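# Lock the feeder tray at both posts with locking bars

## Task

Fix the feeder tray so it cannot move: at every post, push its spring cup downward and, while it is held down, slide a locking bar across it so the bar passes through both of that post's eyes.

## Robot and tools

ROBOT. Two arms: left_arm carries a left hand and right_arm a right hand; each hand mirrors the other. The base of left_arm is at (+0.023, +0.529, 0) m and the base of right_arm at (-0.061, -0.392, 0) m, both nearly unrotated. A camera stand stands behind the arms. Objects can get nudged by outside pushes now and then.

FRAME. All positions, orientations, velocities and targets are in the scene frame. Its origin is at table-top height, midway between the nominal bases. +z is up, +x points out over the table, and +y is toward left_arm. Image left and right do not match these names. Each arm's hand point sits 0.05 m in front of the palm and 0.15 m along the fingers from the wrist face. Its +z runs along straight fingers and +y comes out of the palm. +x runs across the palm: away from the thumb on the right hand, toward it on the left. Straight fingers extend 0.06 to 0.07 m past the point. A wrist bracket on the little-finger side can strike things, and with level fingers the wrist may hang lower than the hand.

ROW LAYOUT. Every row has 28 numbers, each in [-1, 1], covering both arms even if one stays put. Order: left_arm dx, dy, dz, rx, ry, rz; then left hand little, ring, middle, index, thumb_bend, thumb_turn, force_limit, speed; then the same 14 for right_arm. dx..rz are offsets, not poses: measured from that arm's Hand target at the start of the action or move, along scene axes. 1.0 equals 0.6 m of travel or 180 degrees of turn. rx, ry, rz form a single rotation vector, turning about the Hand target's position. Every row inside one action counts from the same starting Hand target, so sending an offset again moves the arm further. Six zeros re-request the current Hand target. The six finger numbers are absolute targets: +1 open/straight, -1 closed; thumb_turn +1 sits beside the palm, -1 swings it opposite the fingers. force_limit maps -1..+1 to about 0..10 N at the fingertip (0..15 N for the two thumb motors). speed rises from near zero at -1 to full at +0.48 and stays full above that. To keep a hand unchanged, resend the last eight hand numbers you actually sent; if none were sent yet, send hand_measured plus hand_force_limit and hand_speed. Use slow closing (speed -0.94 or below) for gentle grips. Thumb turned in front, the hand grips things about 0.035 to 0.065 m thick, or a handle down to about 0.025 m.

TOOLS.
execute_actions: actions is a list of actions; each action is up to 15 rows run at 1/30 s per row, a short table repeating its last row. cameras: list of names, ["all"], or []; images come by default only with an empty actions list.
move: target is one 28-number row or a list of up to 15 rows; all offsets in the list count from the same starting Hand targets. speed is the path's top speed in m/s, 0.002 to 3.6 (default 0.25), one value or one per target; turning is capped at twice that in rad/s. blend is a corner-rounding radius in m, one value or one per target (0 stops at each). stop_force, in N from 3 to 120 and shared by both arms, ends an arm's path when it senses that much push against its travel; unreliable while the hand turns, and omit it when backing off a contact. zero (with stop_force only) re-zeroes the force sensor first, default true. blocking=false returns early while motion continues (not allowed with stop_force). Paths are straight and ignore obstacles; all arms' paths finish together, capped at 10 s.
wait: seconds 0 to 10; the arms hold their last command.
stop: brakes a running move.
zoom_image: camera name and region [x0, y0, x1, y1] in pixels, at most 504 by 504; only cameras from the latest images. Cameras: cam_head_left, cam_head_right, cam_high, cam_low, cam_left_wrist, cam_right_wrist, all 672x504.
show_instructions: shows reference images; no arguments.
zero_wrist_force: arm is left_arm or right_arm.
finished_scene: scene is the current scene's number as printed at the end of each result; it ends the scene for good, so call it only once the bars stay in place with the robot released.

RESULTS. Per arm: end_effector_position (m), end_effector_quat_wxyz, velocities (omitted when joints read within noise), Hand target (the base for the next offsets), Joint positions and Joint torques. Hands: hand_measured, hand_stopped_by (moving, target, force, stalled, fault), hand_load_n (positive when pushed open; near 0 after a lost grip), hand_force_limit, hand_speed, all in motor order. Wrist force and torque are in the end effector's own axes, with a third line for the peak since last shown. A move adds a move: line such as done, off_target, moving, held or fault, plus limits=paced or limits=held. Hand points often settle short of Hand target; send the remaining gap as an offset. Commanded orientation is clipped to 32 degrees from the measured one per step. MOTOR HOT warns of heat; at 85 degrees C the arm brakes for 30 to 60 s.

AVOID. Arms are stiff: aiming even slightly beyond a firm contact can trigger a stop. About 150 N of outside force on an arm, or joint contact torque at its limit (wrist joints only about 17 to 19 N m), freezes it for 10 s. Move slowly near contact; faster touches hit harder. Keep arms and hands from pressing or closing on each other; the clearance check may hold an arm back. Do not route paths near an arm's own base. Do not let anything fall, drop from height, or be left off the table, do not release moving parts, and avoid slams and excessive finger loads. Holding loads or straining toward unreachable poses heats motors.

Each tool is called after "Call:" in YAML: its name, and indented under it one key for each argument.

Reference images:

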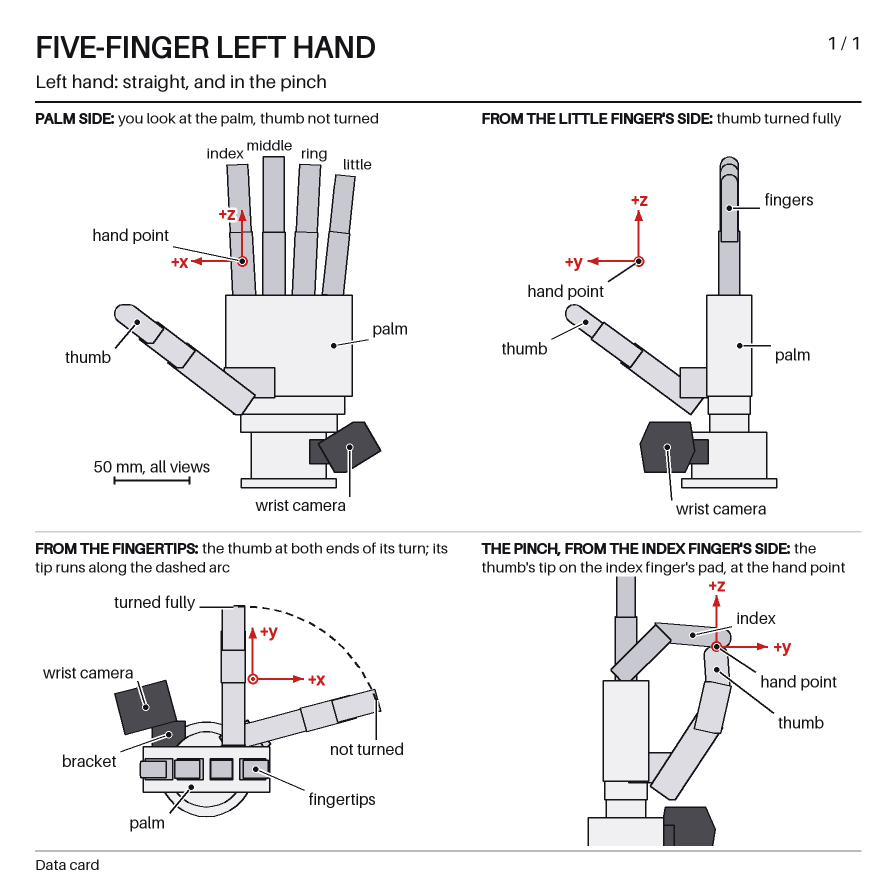

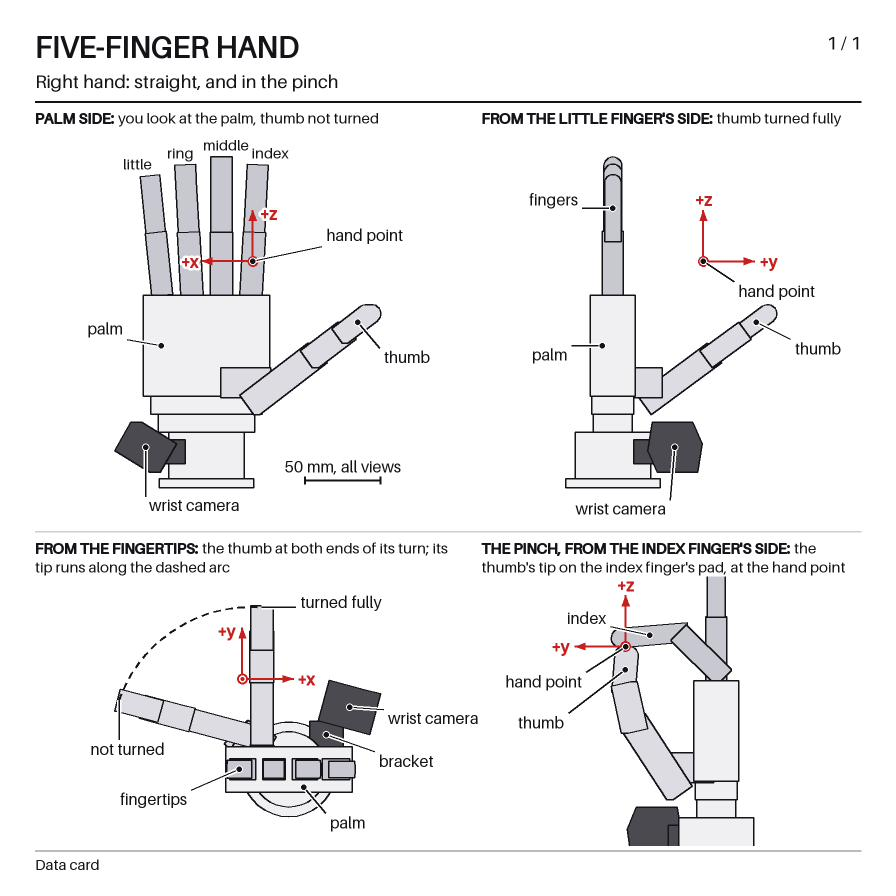

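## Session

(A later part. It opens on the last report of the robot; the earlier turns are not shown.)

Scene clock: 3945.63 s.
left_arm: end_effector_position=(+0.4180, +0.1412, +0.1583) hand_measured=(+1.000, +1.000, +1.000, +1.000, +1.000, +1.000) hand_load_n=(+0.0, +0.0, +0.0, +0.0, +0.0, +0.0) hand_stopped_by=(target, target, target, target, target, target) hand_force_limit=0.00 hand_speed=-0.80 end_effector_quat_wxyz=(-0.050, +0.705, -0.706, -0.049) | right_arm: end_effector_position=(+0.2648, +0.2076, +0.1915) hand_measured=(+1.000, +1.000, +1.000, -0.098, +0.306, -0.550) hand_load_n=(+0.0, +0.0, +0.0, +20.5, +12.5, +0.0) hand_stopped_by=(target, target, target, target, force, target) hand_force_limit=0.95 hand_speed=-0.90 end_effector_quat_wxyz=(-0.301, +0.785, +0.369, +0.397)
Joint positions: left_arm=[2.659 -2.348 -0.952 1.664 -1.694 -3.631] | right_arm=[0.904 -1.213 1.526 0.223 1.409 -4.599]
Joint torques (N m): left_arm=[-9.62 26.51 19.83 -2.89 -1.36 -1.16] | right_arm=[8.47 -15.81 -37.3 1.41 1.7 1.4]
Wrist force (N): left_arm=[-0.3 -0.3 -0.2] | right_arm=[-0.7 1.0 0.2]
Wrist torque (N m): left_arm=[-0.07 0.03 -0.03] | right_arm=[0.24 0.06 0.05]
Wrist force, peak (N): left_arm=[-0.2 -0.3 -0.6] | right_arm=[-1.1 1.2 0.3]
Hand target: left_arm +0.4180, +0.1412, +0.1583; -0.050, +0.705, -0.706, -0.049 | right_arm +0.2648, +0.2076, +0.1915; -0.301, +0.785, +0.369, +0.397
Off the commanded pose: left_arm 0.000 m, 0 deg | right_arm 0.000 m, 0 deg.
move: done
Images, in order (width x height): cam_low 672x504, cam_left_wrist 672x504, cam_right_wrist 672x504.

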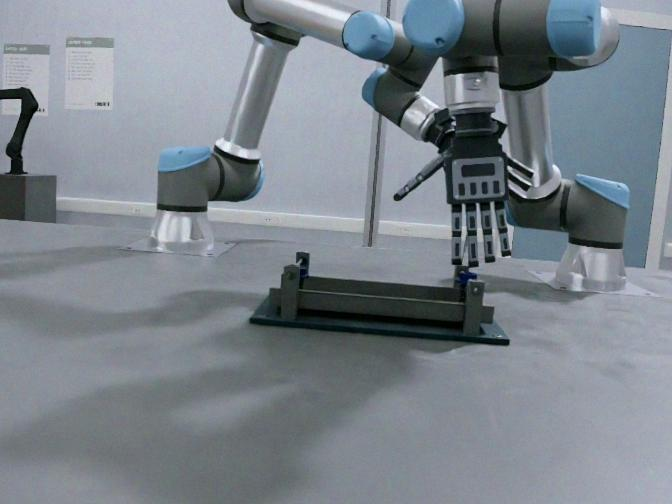

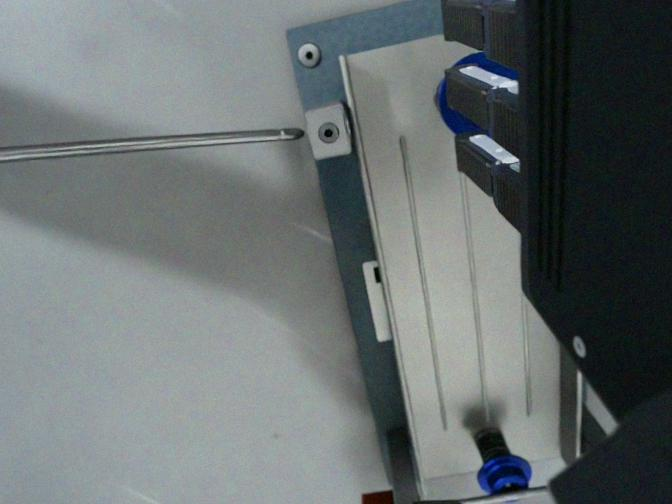

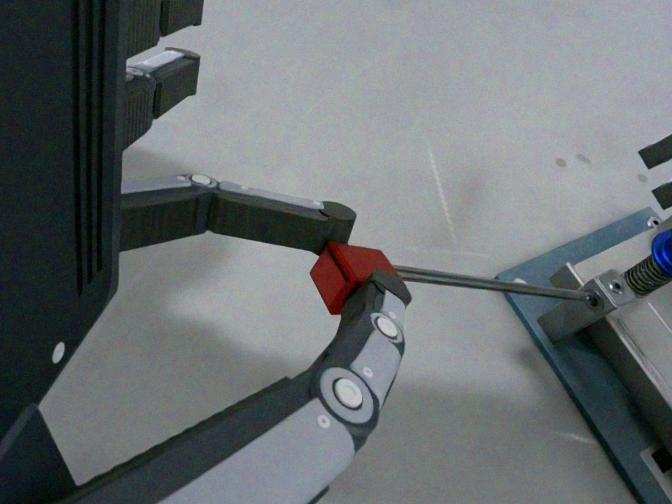

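Call:
move:
  target: [0,0,0,0,0,0, 1,1,1,1,1,1,0,-0.8, 0.0083,-0.0015,-0.0018,0,0,0, 1,1,1,-0.1,0.1,-0.55,0.95,-0.9]
  speed: 0.02
  stop_force: 3
  cameras: ["cam_left_wrist","cam_right_wrist","cam_low"]

Call:
zoom_image:
  camera: "cam_right_wrist"
  region: [540, 230, 672, 329]

Call:
zoom_image:
  camera: "cam_left_wrist"
  region: [260, 90, 380, 180]

Call:
zoom_image:
  camera: "cam_low"
  region: [445, 220, 485, 290]

Scene clock: 3959.67 s.
left_arm: end_effector_position=(+0.4180, +0.1412, +0.1583) hand_measured=(+1.000, +1.000, +1.000, +1.000, +1.000, +1.000) hand_load_n=(+0.0, +0.0, +0.0, +0.0, +0.0, +0.0) hand_stopped_by=(target, target, target, target, target, target) hand_force_limit=0.00 hand_speed=-0.80 end_effector_quat_wxyz=(-0.050, +0.705, -0.706, -0.049) | right_arm: end_effector_position=(+0.2697, +0.2067, +0.1904) hand_measured=(+1.000, +1.000, +1.000, -0.098, +0.306, -0.550) hand_load_n=(+0.0, +0.0, +0.0, +20.5, +12.5, +0.0) hand_stopped_by=(target, target, target, target, force, target) hand_force_limit=0.95 hand_speed=-0.90 end_effector_quat_wxyz=(-0.301, +0.785, +0.369, +0.397)
Joint positions: left_arm=[2.659 -2.348 -0.952 1.664 -1.694 -3.631] | right_arm=[0.894 -1.21 1.524 0.222 1.401 -4.604]
Joint torques (N m): left_arm=[-9.57 25.36 20.76 -3.09 -1.5 -1.05] | right_arm=[-9.68 -16.09 -37.58 -0.94 -2.24 -1.99]
Wrist force (N): left_arm=[-0.2 -0.4 -0.4] | right_arm=[-0.7 1.2 0.2]
Wrist torque (N m): left_arm=[-0.07 0.01 -0.01] | right_arm=[0.28 0.06 0.05]
Wrist force, peak (N): left_arm=[-0.2 -0.3 -0.6] | right_arm=[-0.5 1.4 0.5]
Hand target: left_arm +0.4180, +0.1412, +0.1583; -0.050, +0.705, -0.706, -0.049 | right_arm +0.2697, +0.2067, +0.1904; -0.301, +0.785, +0.369, +0.397
Off the commanded pose: left_arm 0.000 m, 0 deg | right_arm 0.000 m, 0 deg.
move: done
Images, in order (width x height): cam_low 672x504, cam_left_wrist 672x504, cam_right_wrist 672x504.

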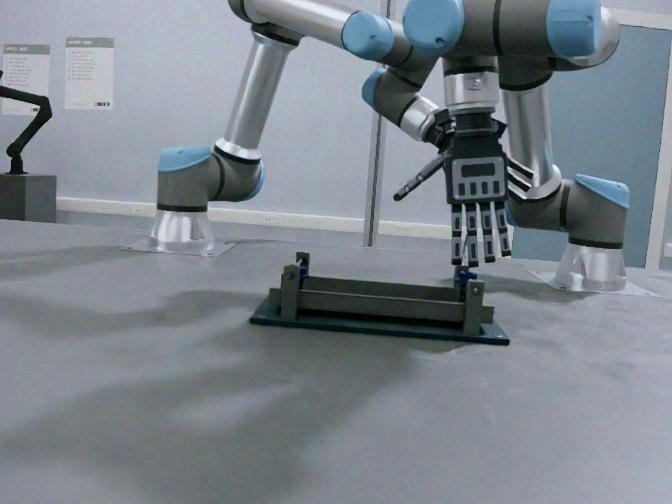

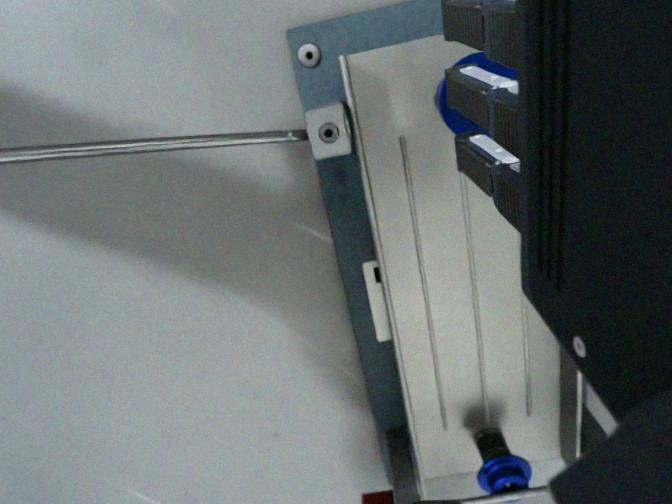

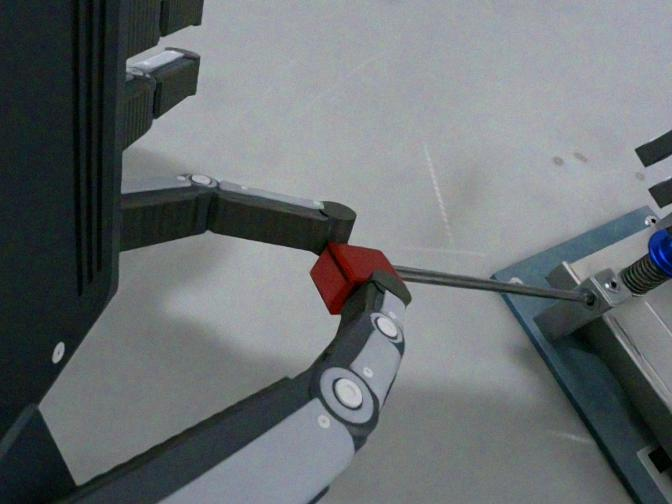

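Scaled by 3.818 from the camera's 672x504 image, which has a finer 960x720 frame.

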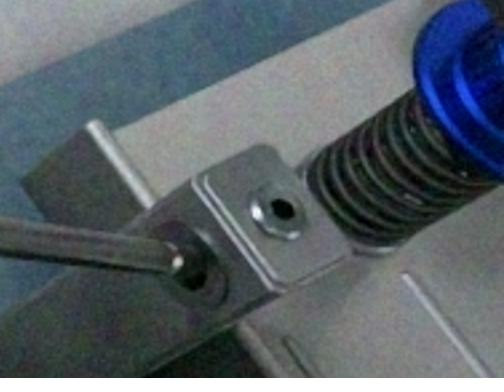

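Scaled by 4.200 from the camera's 672x504 image, which has a finer 960x720 frame.

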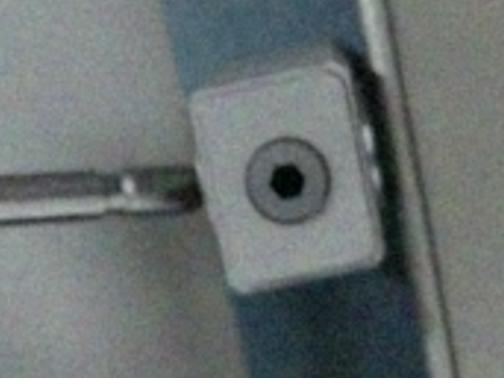

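Scaled by 7.200 from the camera's 672x504 image, which has a finer 960x720 frame.

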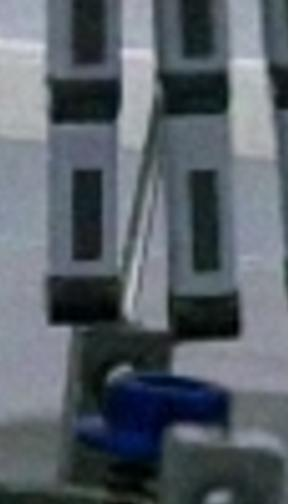

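Call:
move:
  target: [0,0,0,0,0,0, 1,1,1,1,1,1,0,-0.8, 0.0067,-0.0003,0,0,0,0, 1,1,1,-0.1,0.1,-0.55,0.95,-0.9]
  speed: 0.02
  stop_force: 3
  cameras: ["cam_left_wrist","cam_right_wrist","cam_low"]

Call:
zoom_image:
  camera: "cam_right_wrist"
  region: [540, 230, 672, 329]

Call:
zoom_image:
  camera: "cam_left_wrist"
  region: [260, 90, 380, 180]

Scene clock: 3973.47 s.
left_arm: end_effector_position=(+0.4180, +0.1412, +0.1583) hand_measured=(+1.000, +1.000, +1.000, +1.000, +1.000, +1.000) hand_load_n=(+0.0, +0.0, +0.0, +0.0, +0.0, +0.0) hand_stopped_by=(target, target, target, target, target, target) hand_force_limit=0.00 hand_speed=-0.80 end_effector_quat_wxyz=(-0.050, +0.705, -0.706, -0.049) | right_arm: end_effector_position=(+0.2738, +0.2065, +0.1904) hand_measured=(+1.000, +1.000, +1.000, -0.098, +0.306, -0.550) hand_load_n=(+0.0, +0.0, +0.0, +20.5, +13.0, +0.0) hand_stopped_by=(target, target, target, target, force, target) hand_force_limit=0.95 hand_speed=-0.90 end_effector_quat_wxyz=(-0.301, +0.785, +0.369, +0.397)
Joint positions: left_arm=[2.659 -2.348 -0.952 1.664 -1.694 -3.631] | right_arm=[0.887 -1.206 1.519 0.224 1.395 -4.607]
Joint torques (N m): left_arm=[-10.13 25.78 21.51 -3.17 -1.58 -1.18] | right_arm=[-9.26 -15.83 -37.52 1.35 -2.22 -2.01]
Wrist force (N): left_arm=[-0.2 -0.2 -0.2] | right_arm=[-0.9 0.9 0.5]
Wrist torque (N m): left_arm=[-0.04 0.02 -0.03] | right_arm=[0.21 0.08 0.04]
Wrist force, peak (N): left_arm=[-0.1 -0.4 -0.6] | right_arm=[-0.6 1.5 0.2]
Hand target: left_arm +0.4180, +0.1412, +0.1583; -0.050, +0.705, -0.706, -0.049 | right_arm +0.2738, +0.2065, +0.1904; -0.301, +0.785, +0.369, +0.397
Off the commanded pose: left_arm 0.000 m, 0 deg | right_arm 0.000 m, 0 deg.
move: done
Images, in order (width x height): cam_low 672x504, cam_left_wrist 672x504, cam_right_wrist 672x504.

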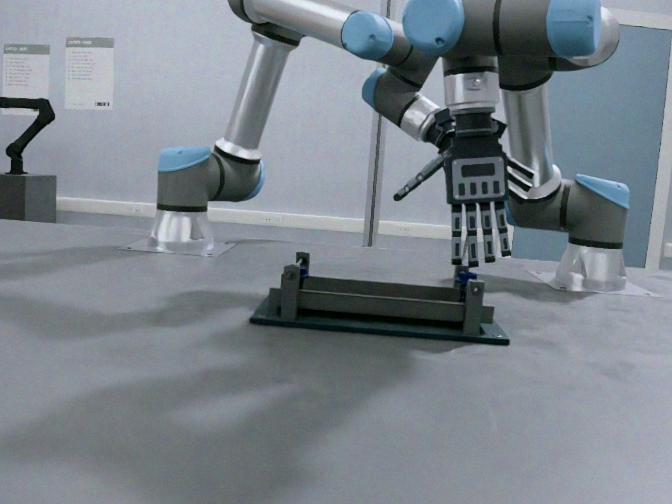

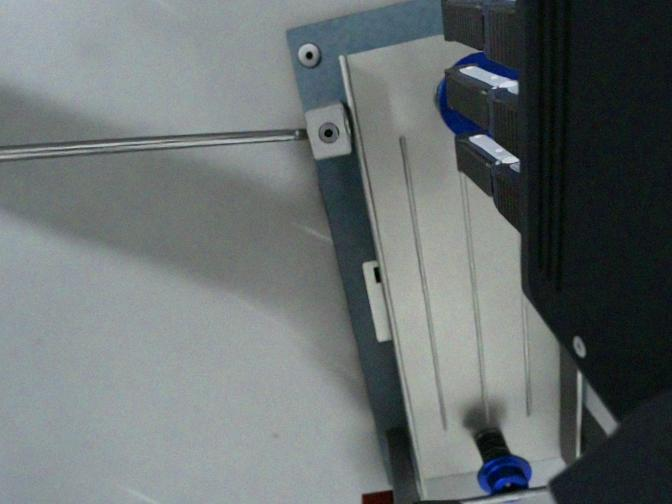

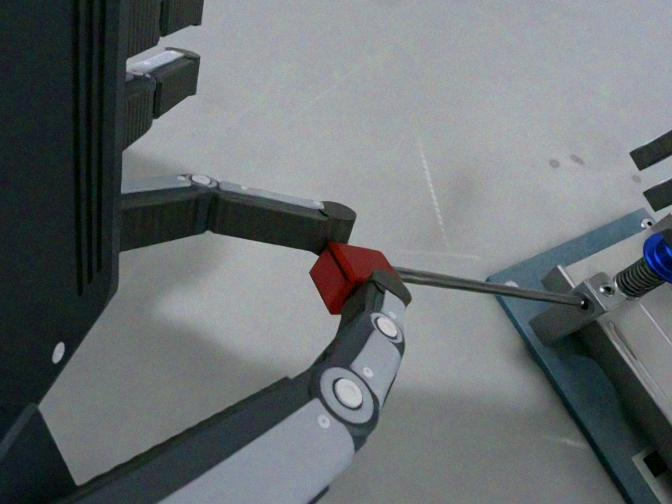

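Scaled by 3.818 from the camera's 672x504 image, which has a finer 960x720 frame.

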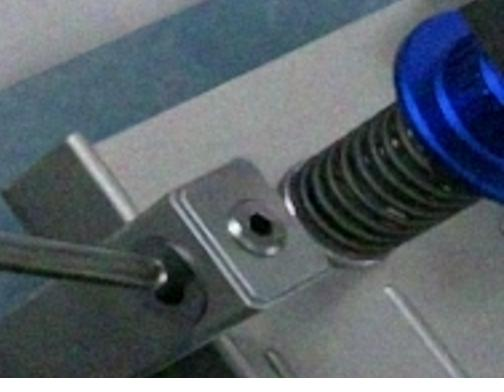

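Scaled by 4.200 from the camera's 672x504 image, which has a finer 960x720 frame.

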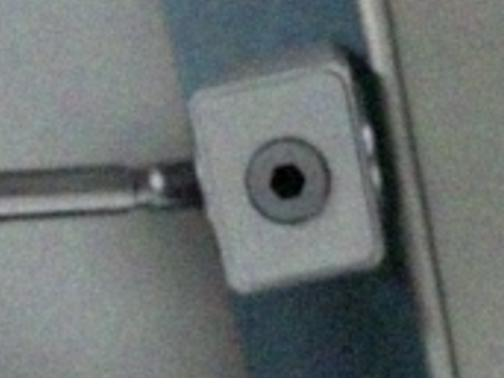

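Call:
move:
  target:
    - [0,0,0,0,0,0, 1,1,1,1,1,1,0,-0.8, -0.0133,-0.0085,-0.0245,0,0,0, 1,1,1,-0.1,0.1,-0.55,0.95,-0.9]
    - [0,0,0,0,0,0, 1,1,1,1,1,1,0,-0.8, -0.0305,-0.019,-0.0518,0,0,0, 1,1,1,-0.1,0.1,-0.55,0.95,-0.9]
  speed: 0.03
  blend: 0.005
  cameras: ["cam_left_wrist","cam_right_wrist","cam_low"]

Call:
zoom_image:
  camera: "cam_right_wrist"
  region: [540, 200, 672, 299]

Call:
zoom_image:
  camera: "cam_left_wrist"
  region: [260, 90, 380, 180]

Scene clock: 4018.47 s.
left_arm: end_effector_position=(+0.4180, +0.1412, +0.1583) hand_measured=(+1.000, +1.000, +1.000, +1.000, +1.000, +1.000) hand_load_n=(+0.0, +0.0, +0.0, +0.0, +0.0, +0.0) hand_stopped_by=(target, target, target, target, target, target) hand_force_limit=0.00 hand_speed=-0.80 end_effector_quat_wxyz=(-0.050, +0.705, -0.706, -0.049) | right_arm: end_effector_position=(+0.2555, +0.1952, +0.1594) hand_measured=(+1.000, +1.000, +1.000, -0.098, +0.306, -0.550) hand_load_n=(-0.5, +0.0, +0.0, +19.0, +14.0, -0.5) hand_stopped_by=(target, target, target, target, force, target) hand_force_limit=0.95 hand_speed=-0.90 end_effector_quat_wxyz=(-0.301, +0.785, +0.369, +0.397)
Joint positions: left_arm=[2.659 -2.348 -0.952 1.664 -1.694 -3.631] | right_arm=[0.903 -1.221 1.624 0.132 1.408 -4.599]
Joint torques (N m): left_arm=[-10.46 26.24 22.41 -3.25 -1.34 -0.97] | right_arm=[8.96 -47.52 -2.59 -1.11 1.8 1.4]
Wrist force (N): left_arm=[-0.4 -0.4 -0.4] | right_arm=[-0.3 1.2 0.3]
Wrist torque (N m): left_arm=[-0.06 0.04 -0.03] | right_arm=[0.31 0.06 0.01]
Wrist force, peak (N): left_arm=[-0.4 -0.4 -0.4] | right_arm=[-0.7 1.4 0.4]
Hand target: left_arm +0.4180, +0.1412, +0.1583; -0.050, +0.705, -0.706, -0.049 | right_arm +0.2555, +0.1951, +0.1593; -0.301, +0.785, +0.369, +0.397
Off the commanded pose: left_arm 0.000 m, 0 deg | right_arm 0.000 m, 0 deg.
move: done
Images, in order (width x height): cam_low 672x504, cam_left_wrist 672x504, cam_right_wrist 672x504.

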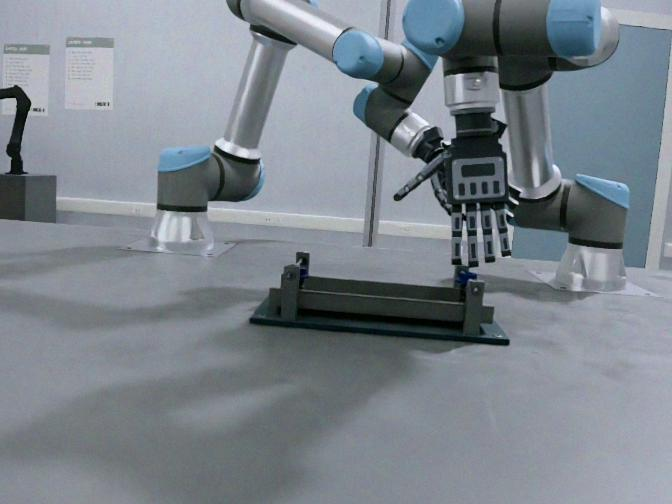

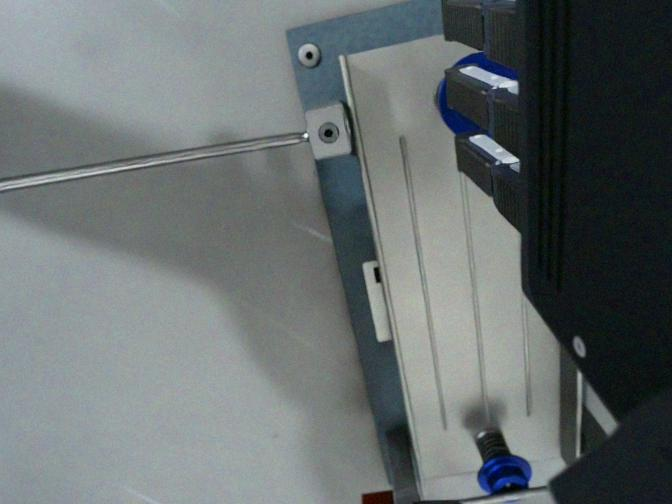

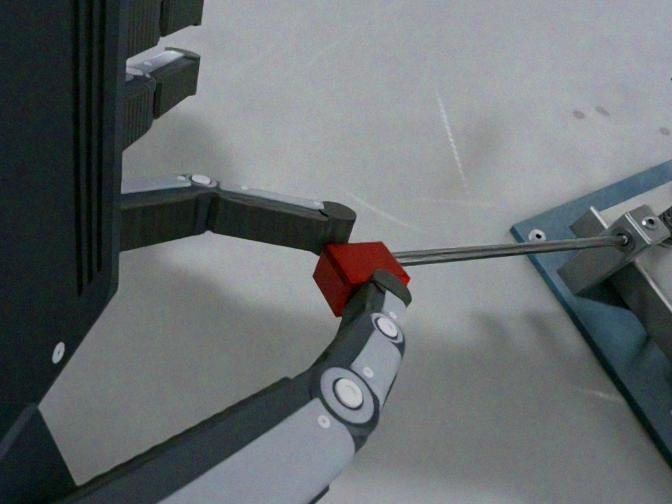

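Scaled by 3.818 from the camera's 672x504 image, which has a finer 960x720 frame.

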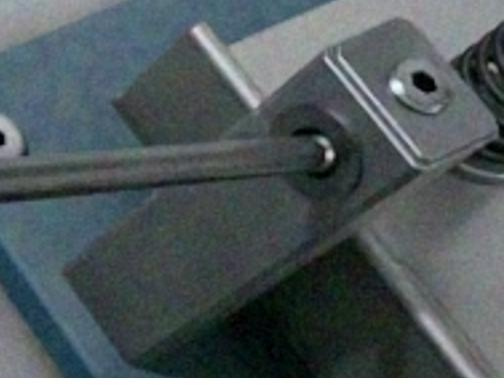

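Scaled by 4.200 from the camera's 672x504 image, which has a finer 960x720 frame.

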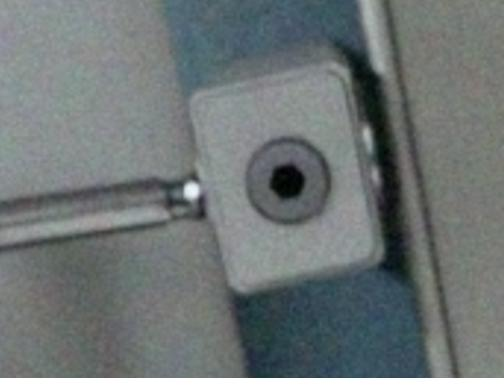

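Call:
move:
  target:
    - [0,0,0,0,0,0, 1,1,1,1,1,1,0,-0.8, -0.0095,-0.0093,-0.027,0,0,0, 1,1,1,-0.1,0.1,-0.55,0.95,-0.9]
    - [0,0,0,0,0,0, 1,1,1,1,1,1,0,-0.8, -0.0185,-0.0193,-0.0575,0,0,0, 1,1,1,-0.1,0.1,-0.55,0.95,-0.9]
  speed: 0.03
  blend: 0.005
  cameras: ["cam_left_wrist","cam_right_wrist","cam_high"]

Call:
zoom_image:
  camera: "cam_right_wrist"
  region: [540, 150, 672, 249]

Call:
zoom_image:
  camera: "cam_left_wrist"
  region: [260, 90, 380, 180]

Scene clock: 4058.40 s.
left_arm: end_effector_position=(+0.4180, +0.1412, +0.1583) hand_measured=(+1.000, +1.000, +1.000, +1.000, +1.000, +1.000) hand_load_n=(+0.0, +0.0, +0.0, +0.0, +0.0, +0.0) hand_stopped_by=(target, target, target, target, target, target) hand_force_limit=0.00 hand_speed=-0.80 end_effector_quat_wxyz=(-0.050, +0.705, -0.706, -0.049) | right_arm: end_effector_position=(+0.2444, +0.1836, +0.1249) hand_measured=(+1.000, +1.000, +1.000, -0.098, +0.306, -0.550) hand_load_n=(+0.0, +0.0, +0.0, +19.5, +13.5, -0.5) hand_stopped_by=(target, target, target, target, force, target) hand_force_limit=0.95 hand_speed=-0.90 end_effector_quat_wxyz=(-0.301, +0.785, +0.369, +0.397) end_effector_velocity=(-0.001, -0.001, -0.002) end_effector_angular_velocity=(-0.002, +0.001, +0.000)
Joint positions: left_arm=[2.659 -2.348 -0.952 1.664 -1.694 -3.631] | right_arm=[0.906 -1.219 1.718 0.035 1.411 -4.598]
Joint velocities: left_arm=[within noise] | right_arm=[0 0 0.005 -0.003 0 0]
Joint torques (N m): left_arm=[-9.48 26.09 23.37 -3.62 -1.35 -1.22] | right_arm=[9.42 -14.73 -1.9 -1.13 1.92 1.32]
Wrist force (N): left_arm=[-0.1 -0.4 -0.3] | right_arm=[-0.3 1.2 0.5]
Wrist torque (N m): left_arm=[-0.07 0.01 -0.01] | right_arm=[0.30 0.05 0.02]
Wrist force, peak (N): left_arm=[-0.4 -0.5 -0.5] | right_arm=[-0.4 1.5 0.6]
Hand target: left_arm +0.4180, +0.1412, +0.1583; -0.050, +0.705, -0.706, -0.049 | right_arm +0.2444, +0.1835, +0.1248; -0.301, +0.785, +0.369, +0.397
Off the commanded pose: left_arm 0.000 m, 0 deg | right_arm 0.000 m, 0 deg.
move: done
Images, in order (width x height): cam_high 672x504, cam_left_wrist 672x504, cam_right_wrist 672x504.

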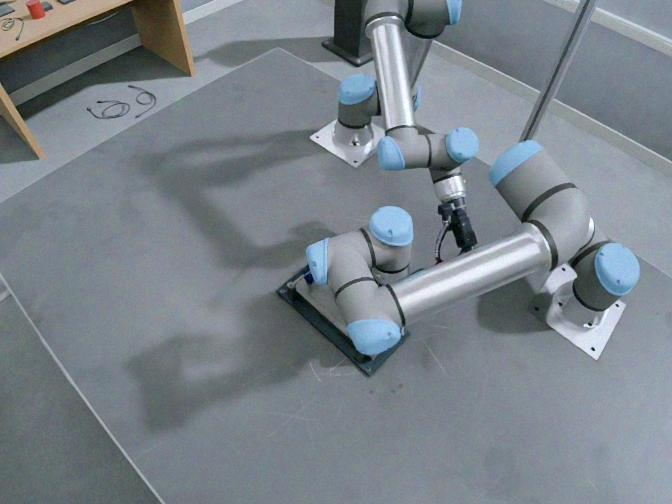

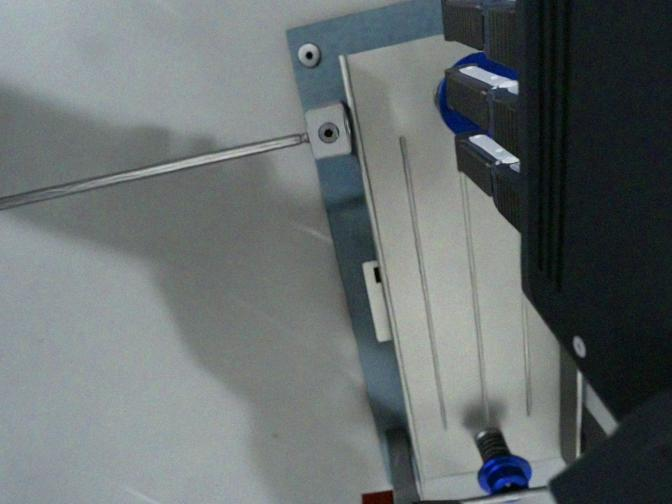

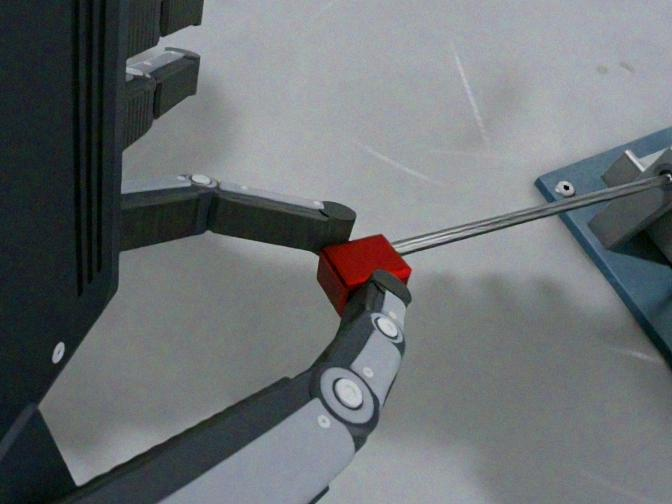

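Scaled by 3.818 from the camera's 672x504 image, which has a finer 960x720 frame.

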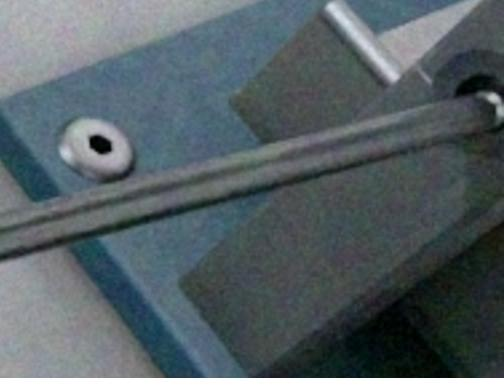

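Scaled by 4.200 from the camera's 672x504 image, which has a finer 960x720 frame.

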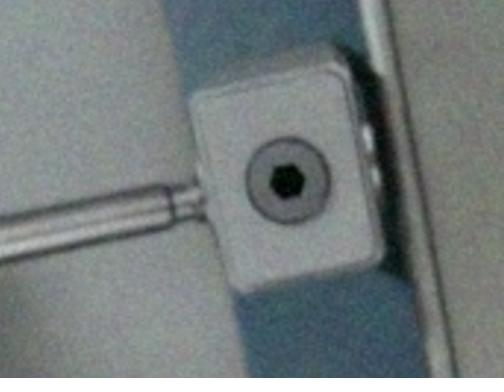

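Call:
move:
  target:
    - [0,0,0,0,0,0, 1,1,1,1,1,1,0,-0.8, -0.0023,-0.0053,-0.0258,0,0,0, 1,1,1,-0.1,0.1,-0.55,0.95,-0.9]
    - [0,0,0,0,0,0, 1,1,1,1,1,1,0,-0.8, -0.0033,-0.0105,-0.0492,0,0,0, 1,1,1,-0.1,0.1,-0.55,0.95,-0.9]
  speed: 0.03
  blend: 0.005
  cameras: ["cam_left_wrist","cam_right_wrist","cam_low"]

Call:
zoom_image:
  camera: "cam_left_wrist"
  region: [260, 90, 380, 180]

Call:
zoom_image:
  camera: "cam_low"
  region: [445, 220, 485, 290]

Scene clock: 4080.90 s.
left_arm: end_effector_position=(+0.4180, +0.1412, +0.1583) hand_measured=(+1.000, +1.000, +1.000, +1.000, +1.000, +1.000) hand_load_n=(+0.0, +0.0, +0.0, +0.0, +0.0, +0.0) hand_stopped_by=(target, target, target, target, target, target) hand_force_limit=0.00 hand_speed=-0.80 end_effector_quat_wxyz=(-0.050, +0.705, -0.706, -0.049) | right_arm: end_effector_position=(+0.2424, +0.1773, +0.0954) hand_measured=(+1.000, +1.000, +1.000, -0.098, +0.306, -0.550) hand_load_n=(+0.0, +0.0, +0.0, +20.5, +12.5, +0.5) hand_stopped_by=(target, target, target, target, force, target) hand_force_limit=0.95 hand_speed=-0.90 end_effector_quat_wxyz=(-0.301, +0.785, +0.369, +0.397)
Joint positions: left_arm=[2.659 -2.348 -0.952 1.664 -1.694 -3.631] | right_arm=[0.901 -1.197 1.774 -0.042 1.406 -4.6]
Joint torques (N m): left_arm=[-9.95 25.63 22.81 -3.65 -1.37 -1.09] | right_arm=[-8.82 -14.89 -3.08 -1.43 -1.81 -1.66]
Wrist force (N): left_arm=[-0.3 -0.4 -0.4] | right_arm=[-0.3 1.4 0.1]
Wrist torque (N m): left_arm=[-0.06 0.02 -0.03] | right_arm=[0.27 0.07 0.02]
Wrist force, peak (N): left_arm=[-0.3 -0.4 -0.5] | right_arm=[-0.4 1.6 0.7]
Hand target: left_arm +0.4180, +0.1412, +0.1583; -0.050, +0.705, -0.706, -0.049 | right_arm +0.2424, +0.1772, +0.0953; -0.301, +0.785, +0.369, +0.397
Off the commanded pose: left_arm 0.000 m, 0 deg | right_arm 0.000 m, 0 deg.
move: done
Images, in order (width x height): cam_low 672x504, cam_left_wrist 672x504, cam_right_wrist 672x504.

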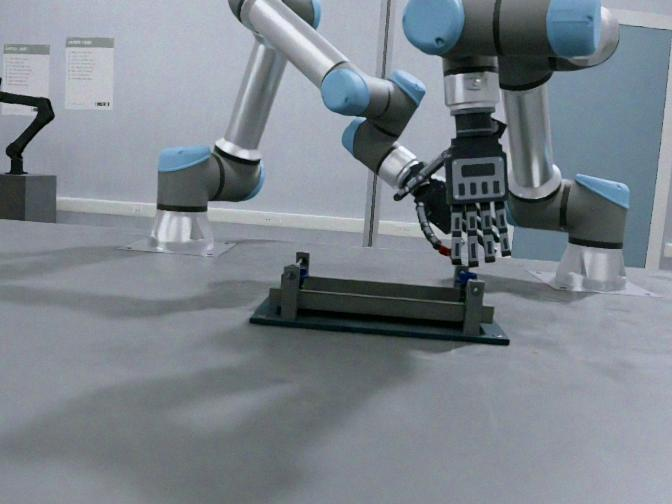

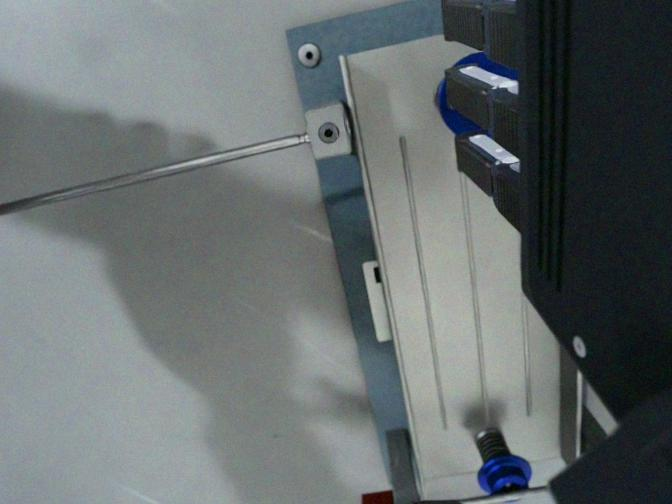

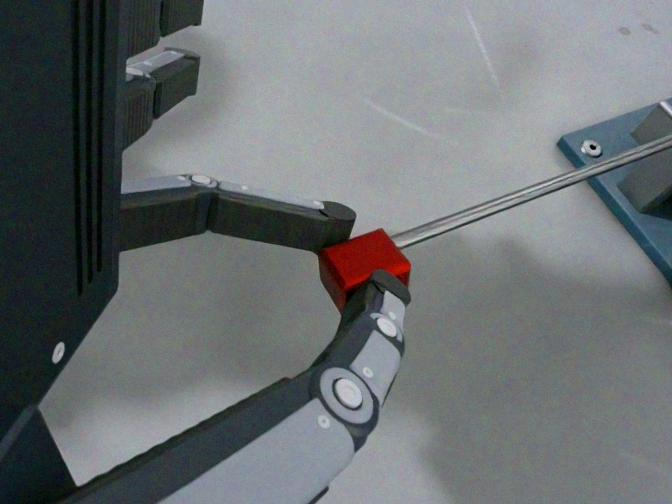

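Scaled by 4.200 from the camera's 672x504 image, which has a finer 960x720 frame.

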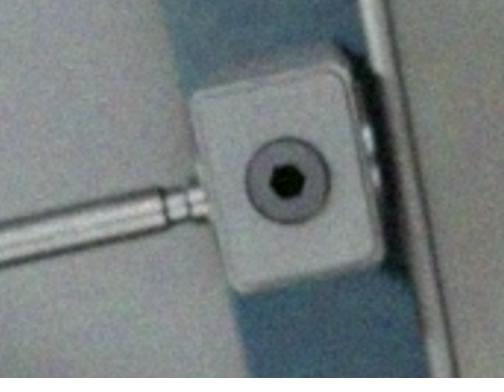

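Scaled by 7.200 from the camera's 672x504 image, which has a finer 960x720 frame.

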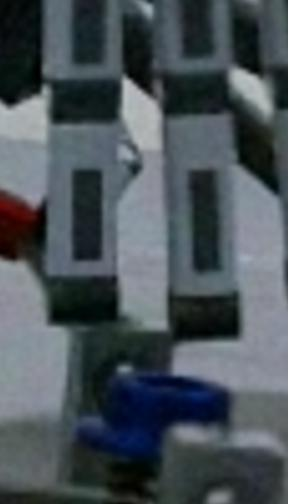

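Call:
move:
  target: [0,0,0,0,0,0, 1,1,1,1,1,1,0,-0.8, 0,0.005,-0.003,0,0,-0.0055, 1,1,1,-0.1,0.1,-0.55,0.95,-0.9]
  speed: 0.02

Call:
move:
  target: [0,0,0,0,0,0, 1,1,1,1,1,1,0,-0.8, 0.02,-0.0011,0,0,0,0, 1,1,1,-0.1,0.1,-0.55,0.95,-0.9]
  speed: 0.02
  stop_force: 4
  cameras: ["cam_left_wrist","cam_right_wrist","cam_low"]

Call:
zoom_image:
  camera: "cam_left_wrist"
  region: [260, 90, 380, 180]

Call:
zoom_image:
  camera: "cam_low"
  region: [445, 230, 495, 310]

Scene clock: 4127.50 s.
left_arm: end_effector_position=(+0.4180, +0.1412, +0.1583) hand_measured=(+1.000, +1.000, +1.000, +1.000, +1.000, +1.000) hand_load_n=(+0.0, +0.0, +0.0, +0.0, +0.0, +0.0) hand_stopped_by=(target, target, target, target, target, target) hand_force_limit=0.00 hand_speed=-0.80 end_effector_quat_wxyz=(-0.050, +0.705, -0.706, -0.049) | right_arm: end_effector_position=(+0.2424, +0.1802, +0.0935) hand_measured=(+1.000, +1.000, +1.000, -0.098, +0.306, -0.550) hand_load_n=(+0.5, +0.0, +0.0, +20.5, +12.5, +0.5) hand_stopped_by=(target, target, target, target, force, target) hand_force_limit=0.95 hand_speed=-0.90 end_effector_quat_wxyz=(-0.297, +0.788, +0.362, +0.400)
Joint positions: left_arm=[2.659 -2.348 -0.952 1.664 -1.694 -3.631] | right_arm=[0.913 -1.186 1.764 -0.045 1.431 -4.585]
Joint torques (N m): left_arm=[-9.18 26.11 23.89 -3.84 -1.46 -1.24] | right_arm=[8.18 -14.91 -33.4 -1.24 1.93 1.51]
Wrist force (N): left_arm=[-0.2 -0.2 -0.3] | right_arm=[-0.5 1.0 0.1]
Wrist torque (N m): left_arm=[-0.04 0.02 -0.02] | right_arm=[0.26 0.06 -0.12]
Wrist force, peak (N): left_arm=[-0.2 -0.3 -0.5] | right_arm=[0.0 2.0 0.4]
Hand target: left_arm +0.4180, +0.1412, +0.1583; -0.050, +0.705, -0.706, -0.049 | right_arm +0.2424, +0.1802, +0.0935; -0.297, +0.788, +0.362, +0.400
Off the commanded pose: left_arm 0.000 m, 0 deg | right_arm 0.000 m, 0 deg.
move: done

Scene clock: 4129.10 s.
left_arm: end_effector_position=(+0.4180, +0.1412, +0.1583) hand_measured=(+1.000, +1.000, +1.000, +1.000, +1.000, +1.000) hand_load_n=(+0.0, +0.0, +0.0, +0.0, +0.0, +0.0) hand_stopped_by=(target, target, target, target, target, target) hand_force_limit=0.00 hand_speed=-0.80 end_effector_quat_wxyz=(-0.050, +0.705, -0.706, -0.049) | right_arm: end_effector_position=(+0.2544, +0.1796, +0.0935) hand_measured=(+1.000, +1.000, +1.000, -0.098, +0.306, -0.550) hand_load_n=(+0.0, +0.0, +0.0, +21.0, +12.5, +1.0) hand_stopped_by=(target, target, target, target, force, target) hand_force_limit=0.95 hand_speed=-0.90 end_effector_quat_wxyz=(-0.297, +0.788, +0.362, +0.400)
Joint positions: left_arm=[2.659 -2.348 -0.952 1.664 -1.694 -3.631] | right_arm=[0.89 -1.178 1.752 -0.039 1.413 -4.597]
Joint torques (N m): left_arm=[-10.02 26.14 24.25 -3.71 -1.41 -1.21] | right_arm=[-9.6 -15.06 -33.64 1.41 -2.19 -1.79]
Wrist force (N): left_arm=[-0.1 -0.2 -0.4] | right_arm=[-0.5 1.3 0.0]
Wrist torque (N m): left_arm=[-0.05 0.00 -0.02] | right_arm=[0.30 0.08 -0.11]
Wrist force, peak (N): left_arm=[-0.4 -0.3 -0.4] | right_arm=[-0.3 1.6 0.2]
Hand target: left_arm +0.4180, +0.1412, +0.1583; -0.050, +0.705, -0.706, -0.049 | right_arm +0.2544, +0.1796, +0.0935; -0.297, +0.788, +0.362, +0.400
Off the commanded pose: left_arm 0.000 m, 0 deg | right_arm 0.000 m, 0 deg.
move: done
Images, in order (width x height): cam_low 672x504, cam_left_wrist 672x504, cam_right_wrist 672x504.

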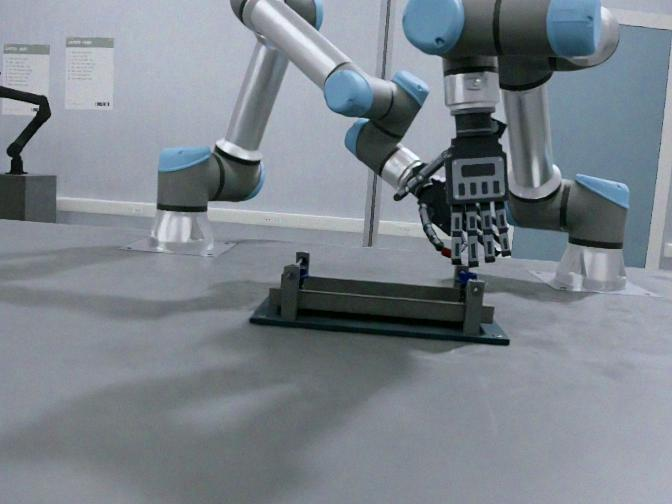

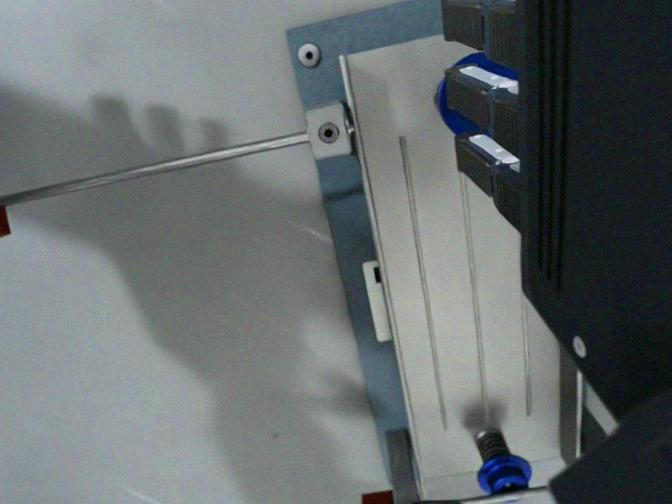

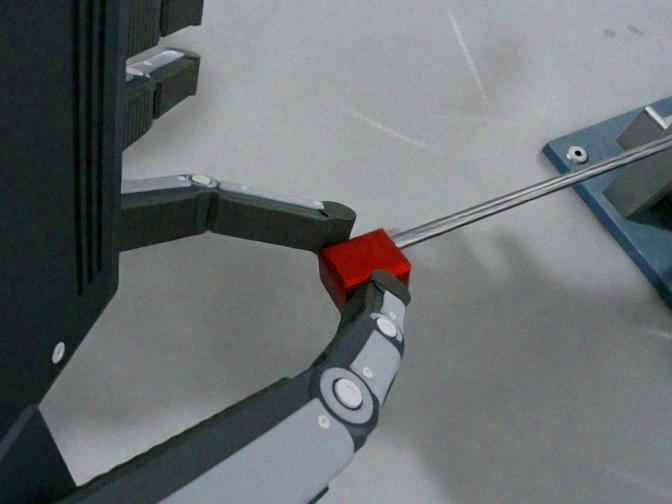

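Scaled by 4.200 from the camera's 672x504 image, which has a finer 960x720 frame.

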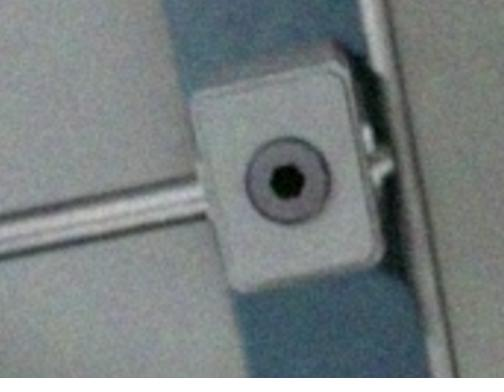

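Scaled by 6.300 from the camera's 672x504 image, which has a finer 960x720 frame.

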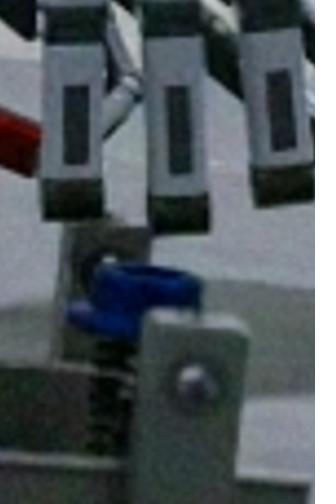

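Call:
zoom_image:
  camera: "cam_left_wrist"
  region: [0, 100, 200, 250]

Call:
zoom_image:
  camera: "cam_left_wrist"
  region: [150, 60, 350, 210]

Call:
zoom_image:
  camera: "cam_right_wrist"
  region: [380, 100, 672, 319]

Scaled by 2.520 from the camera's 672x504 image, which has a finer 960x720 frame.

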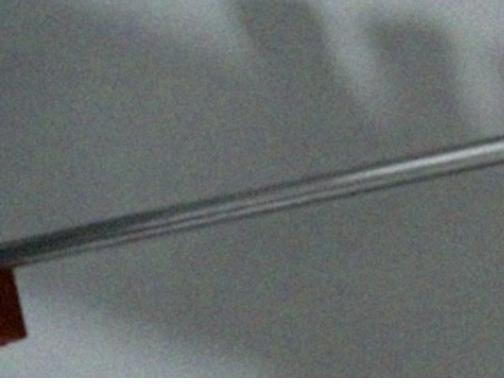

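Scaled by 2.520 from the camera's 672x504 image, which has a finer 960x720 frame.

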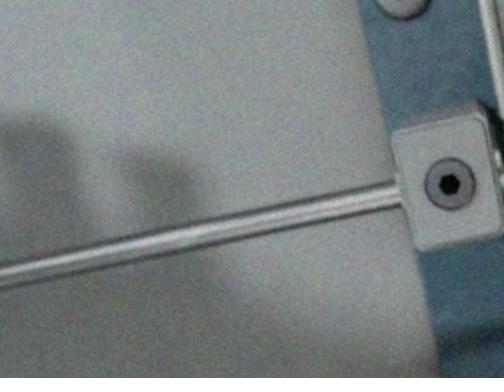

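Scaled by 1.726 from the camera's 672x504 image, which has a finer 960x720 frame.

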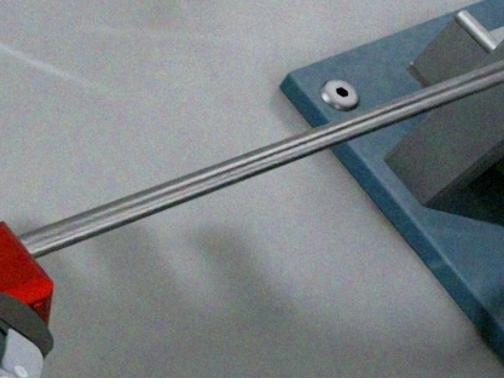

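Call:
zoom_image:
  camera: "cam_left_wrist"
  region: [370, 20, 540, 180]

Scaled by 2.965 from the camera's 672x504 image, which has a finer 960x720 frame.

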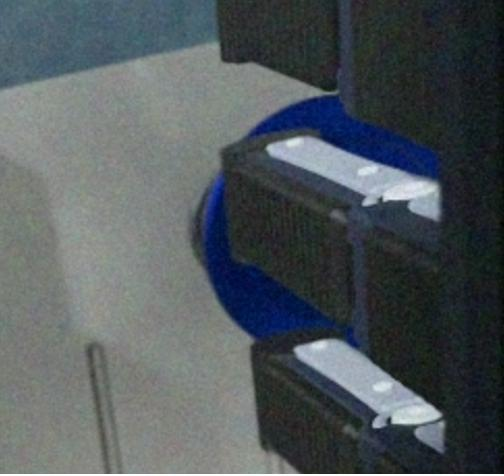

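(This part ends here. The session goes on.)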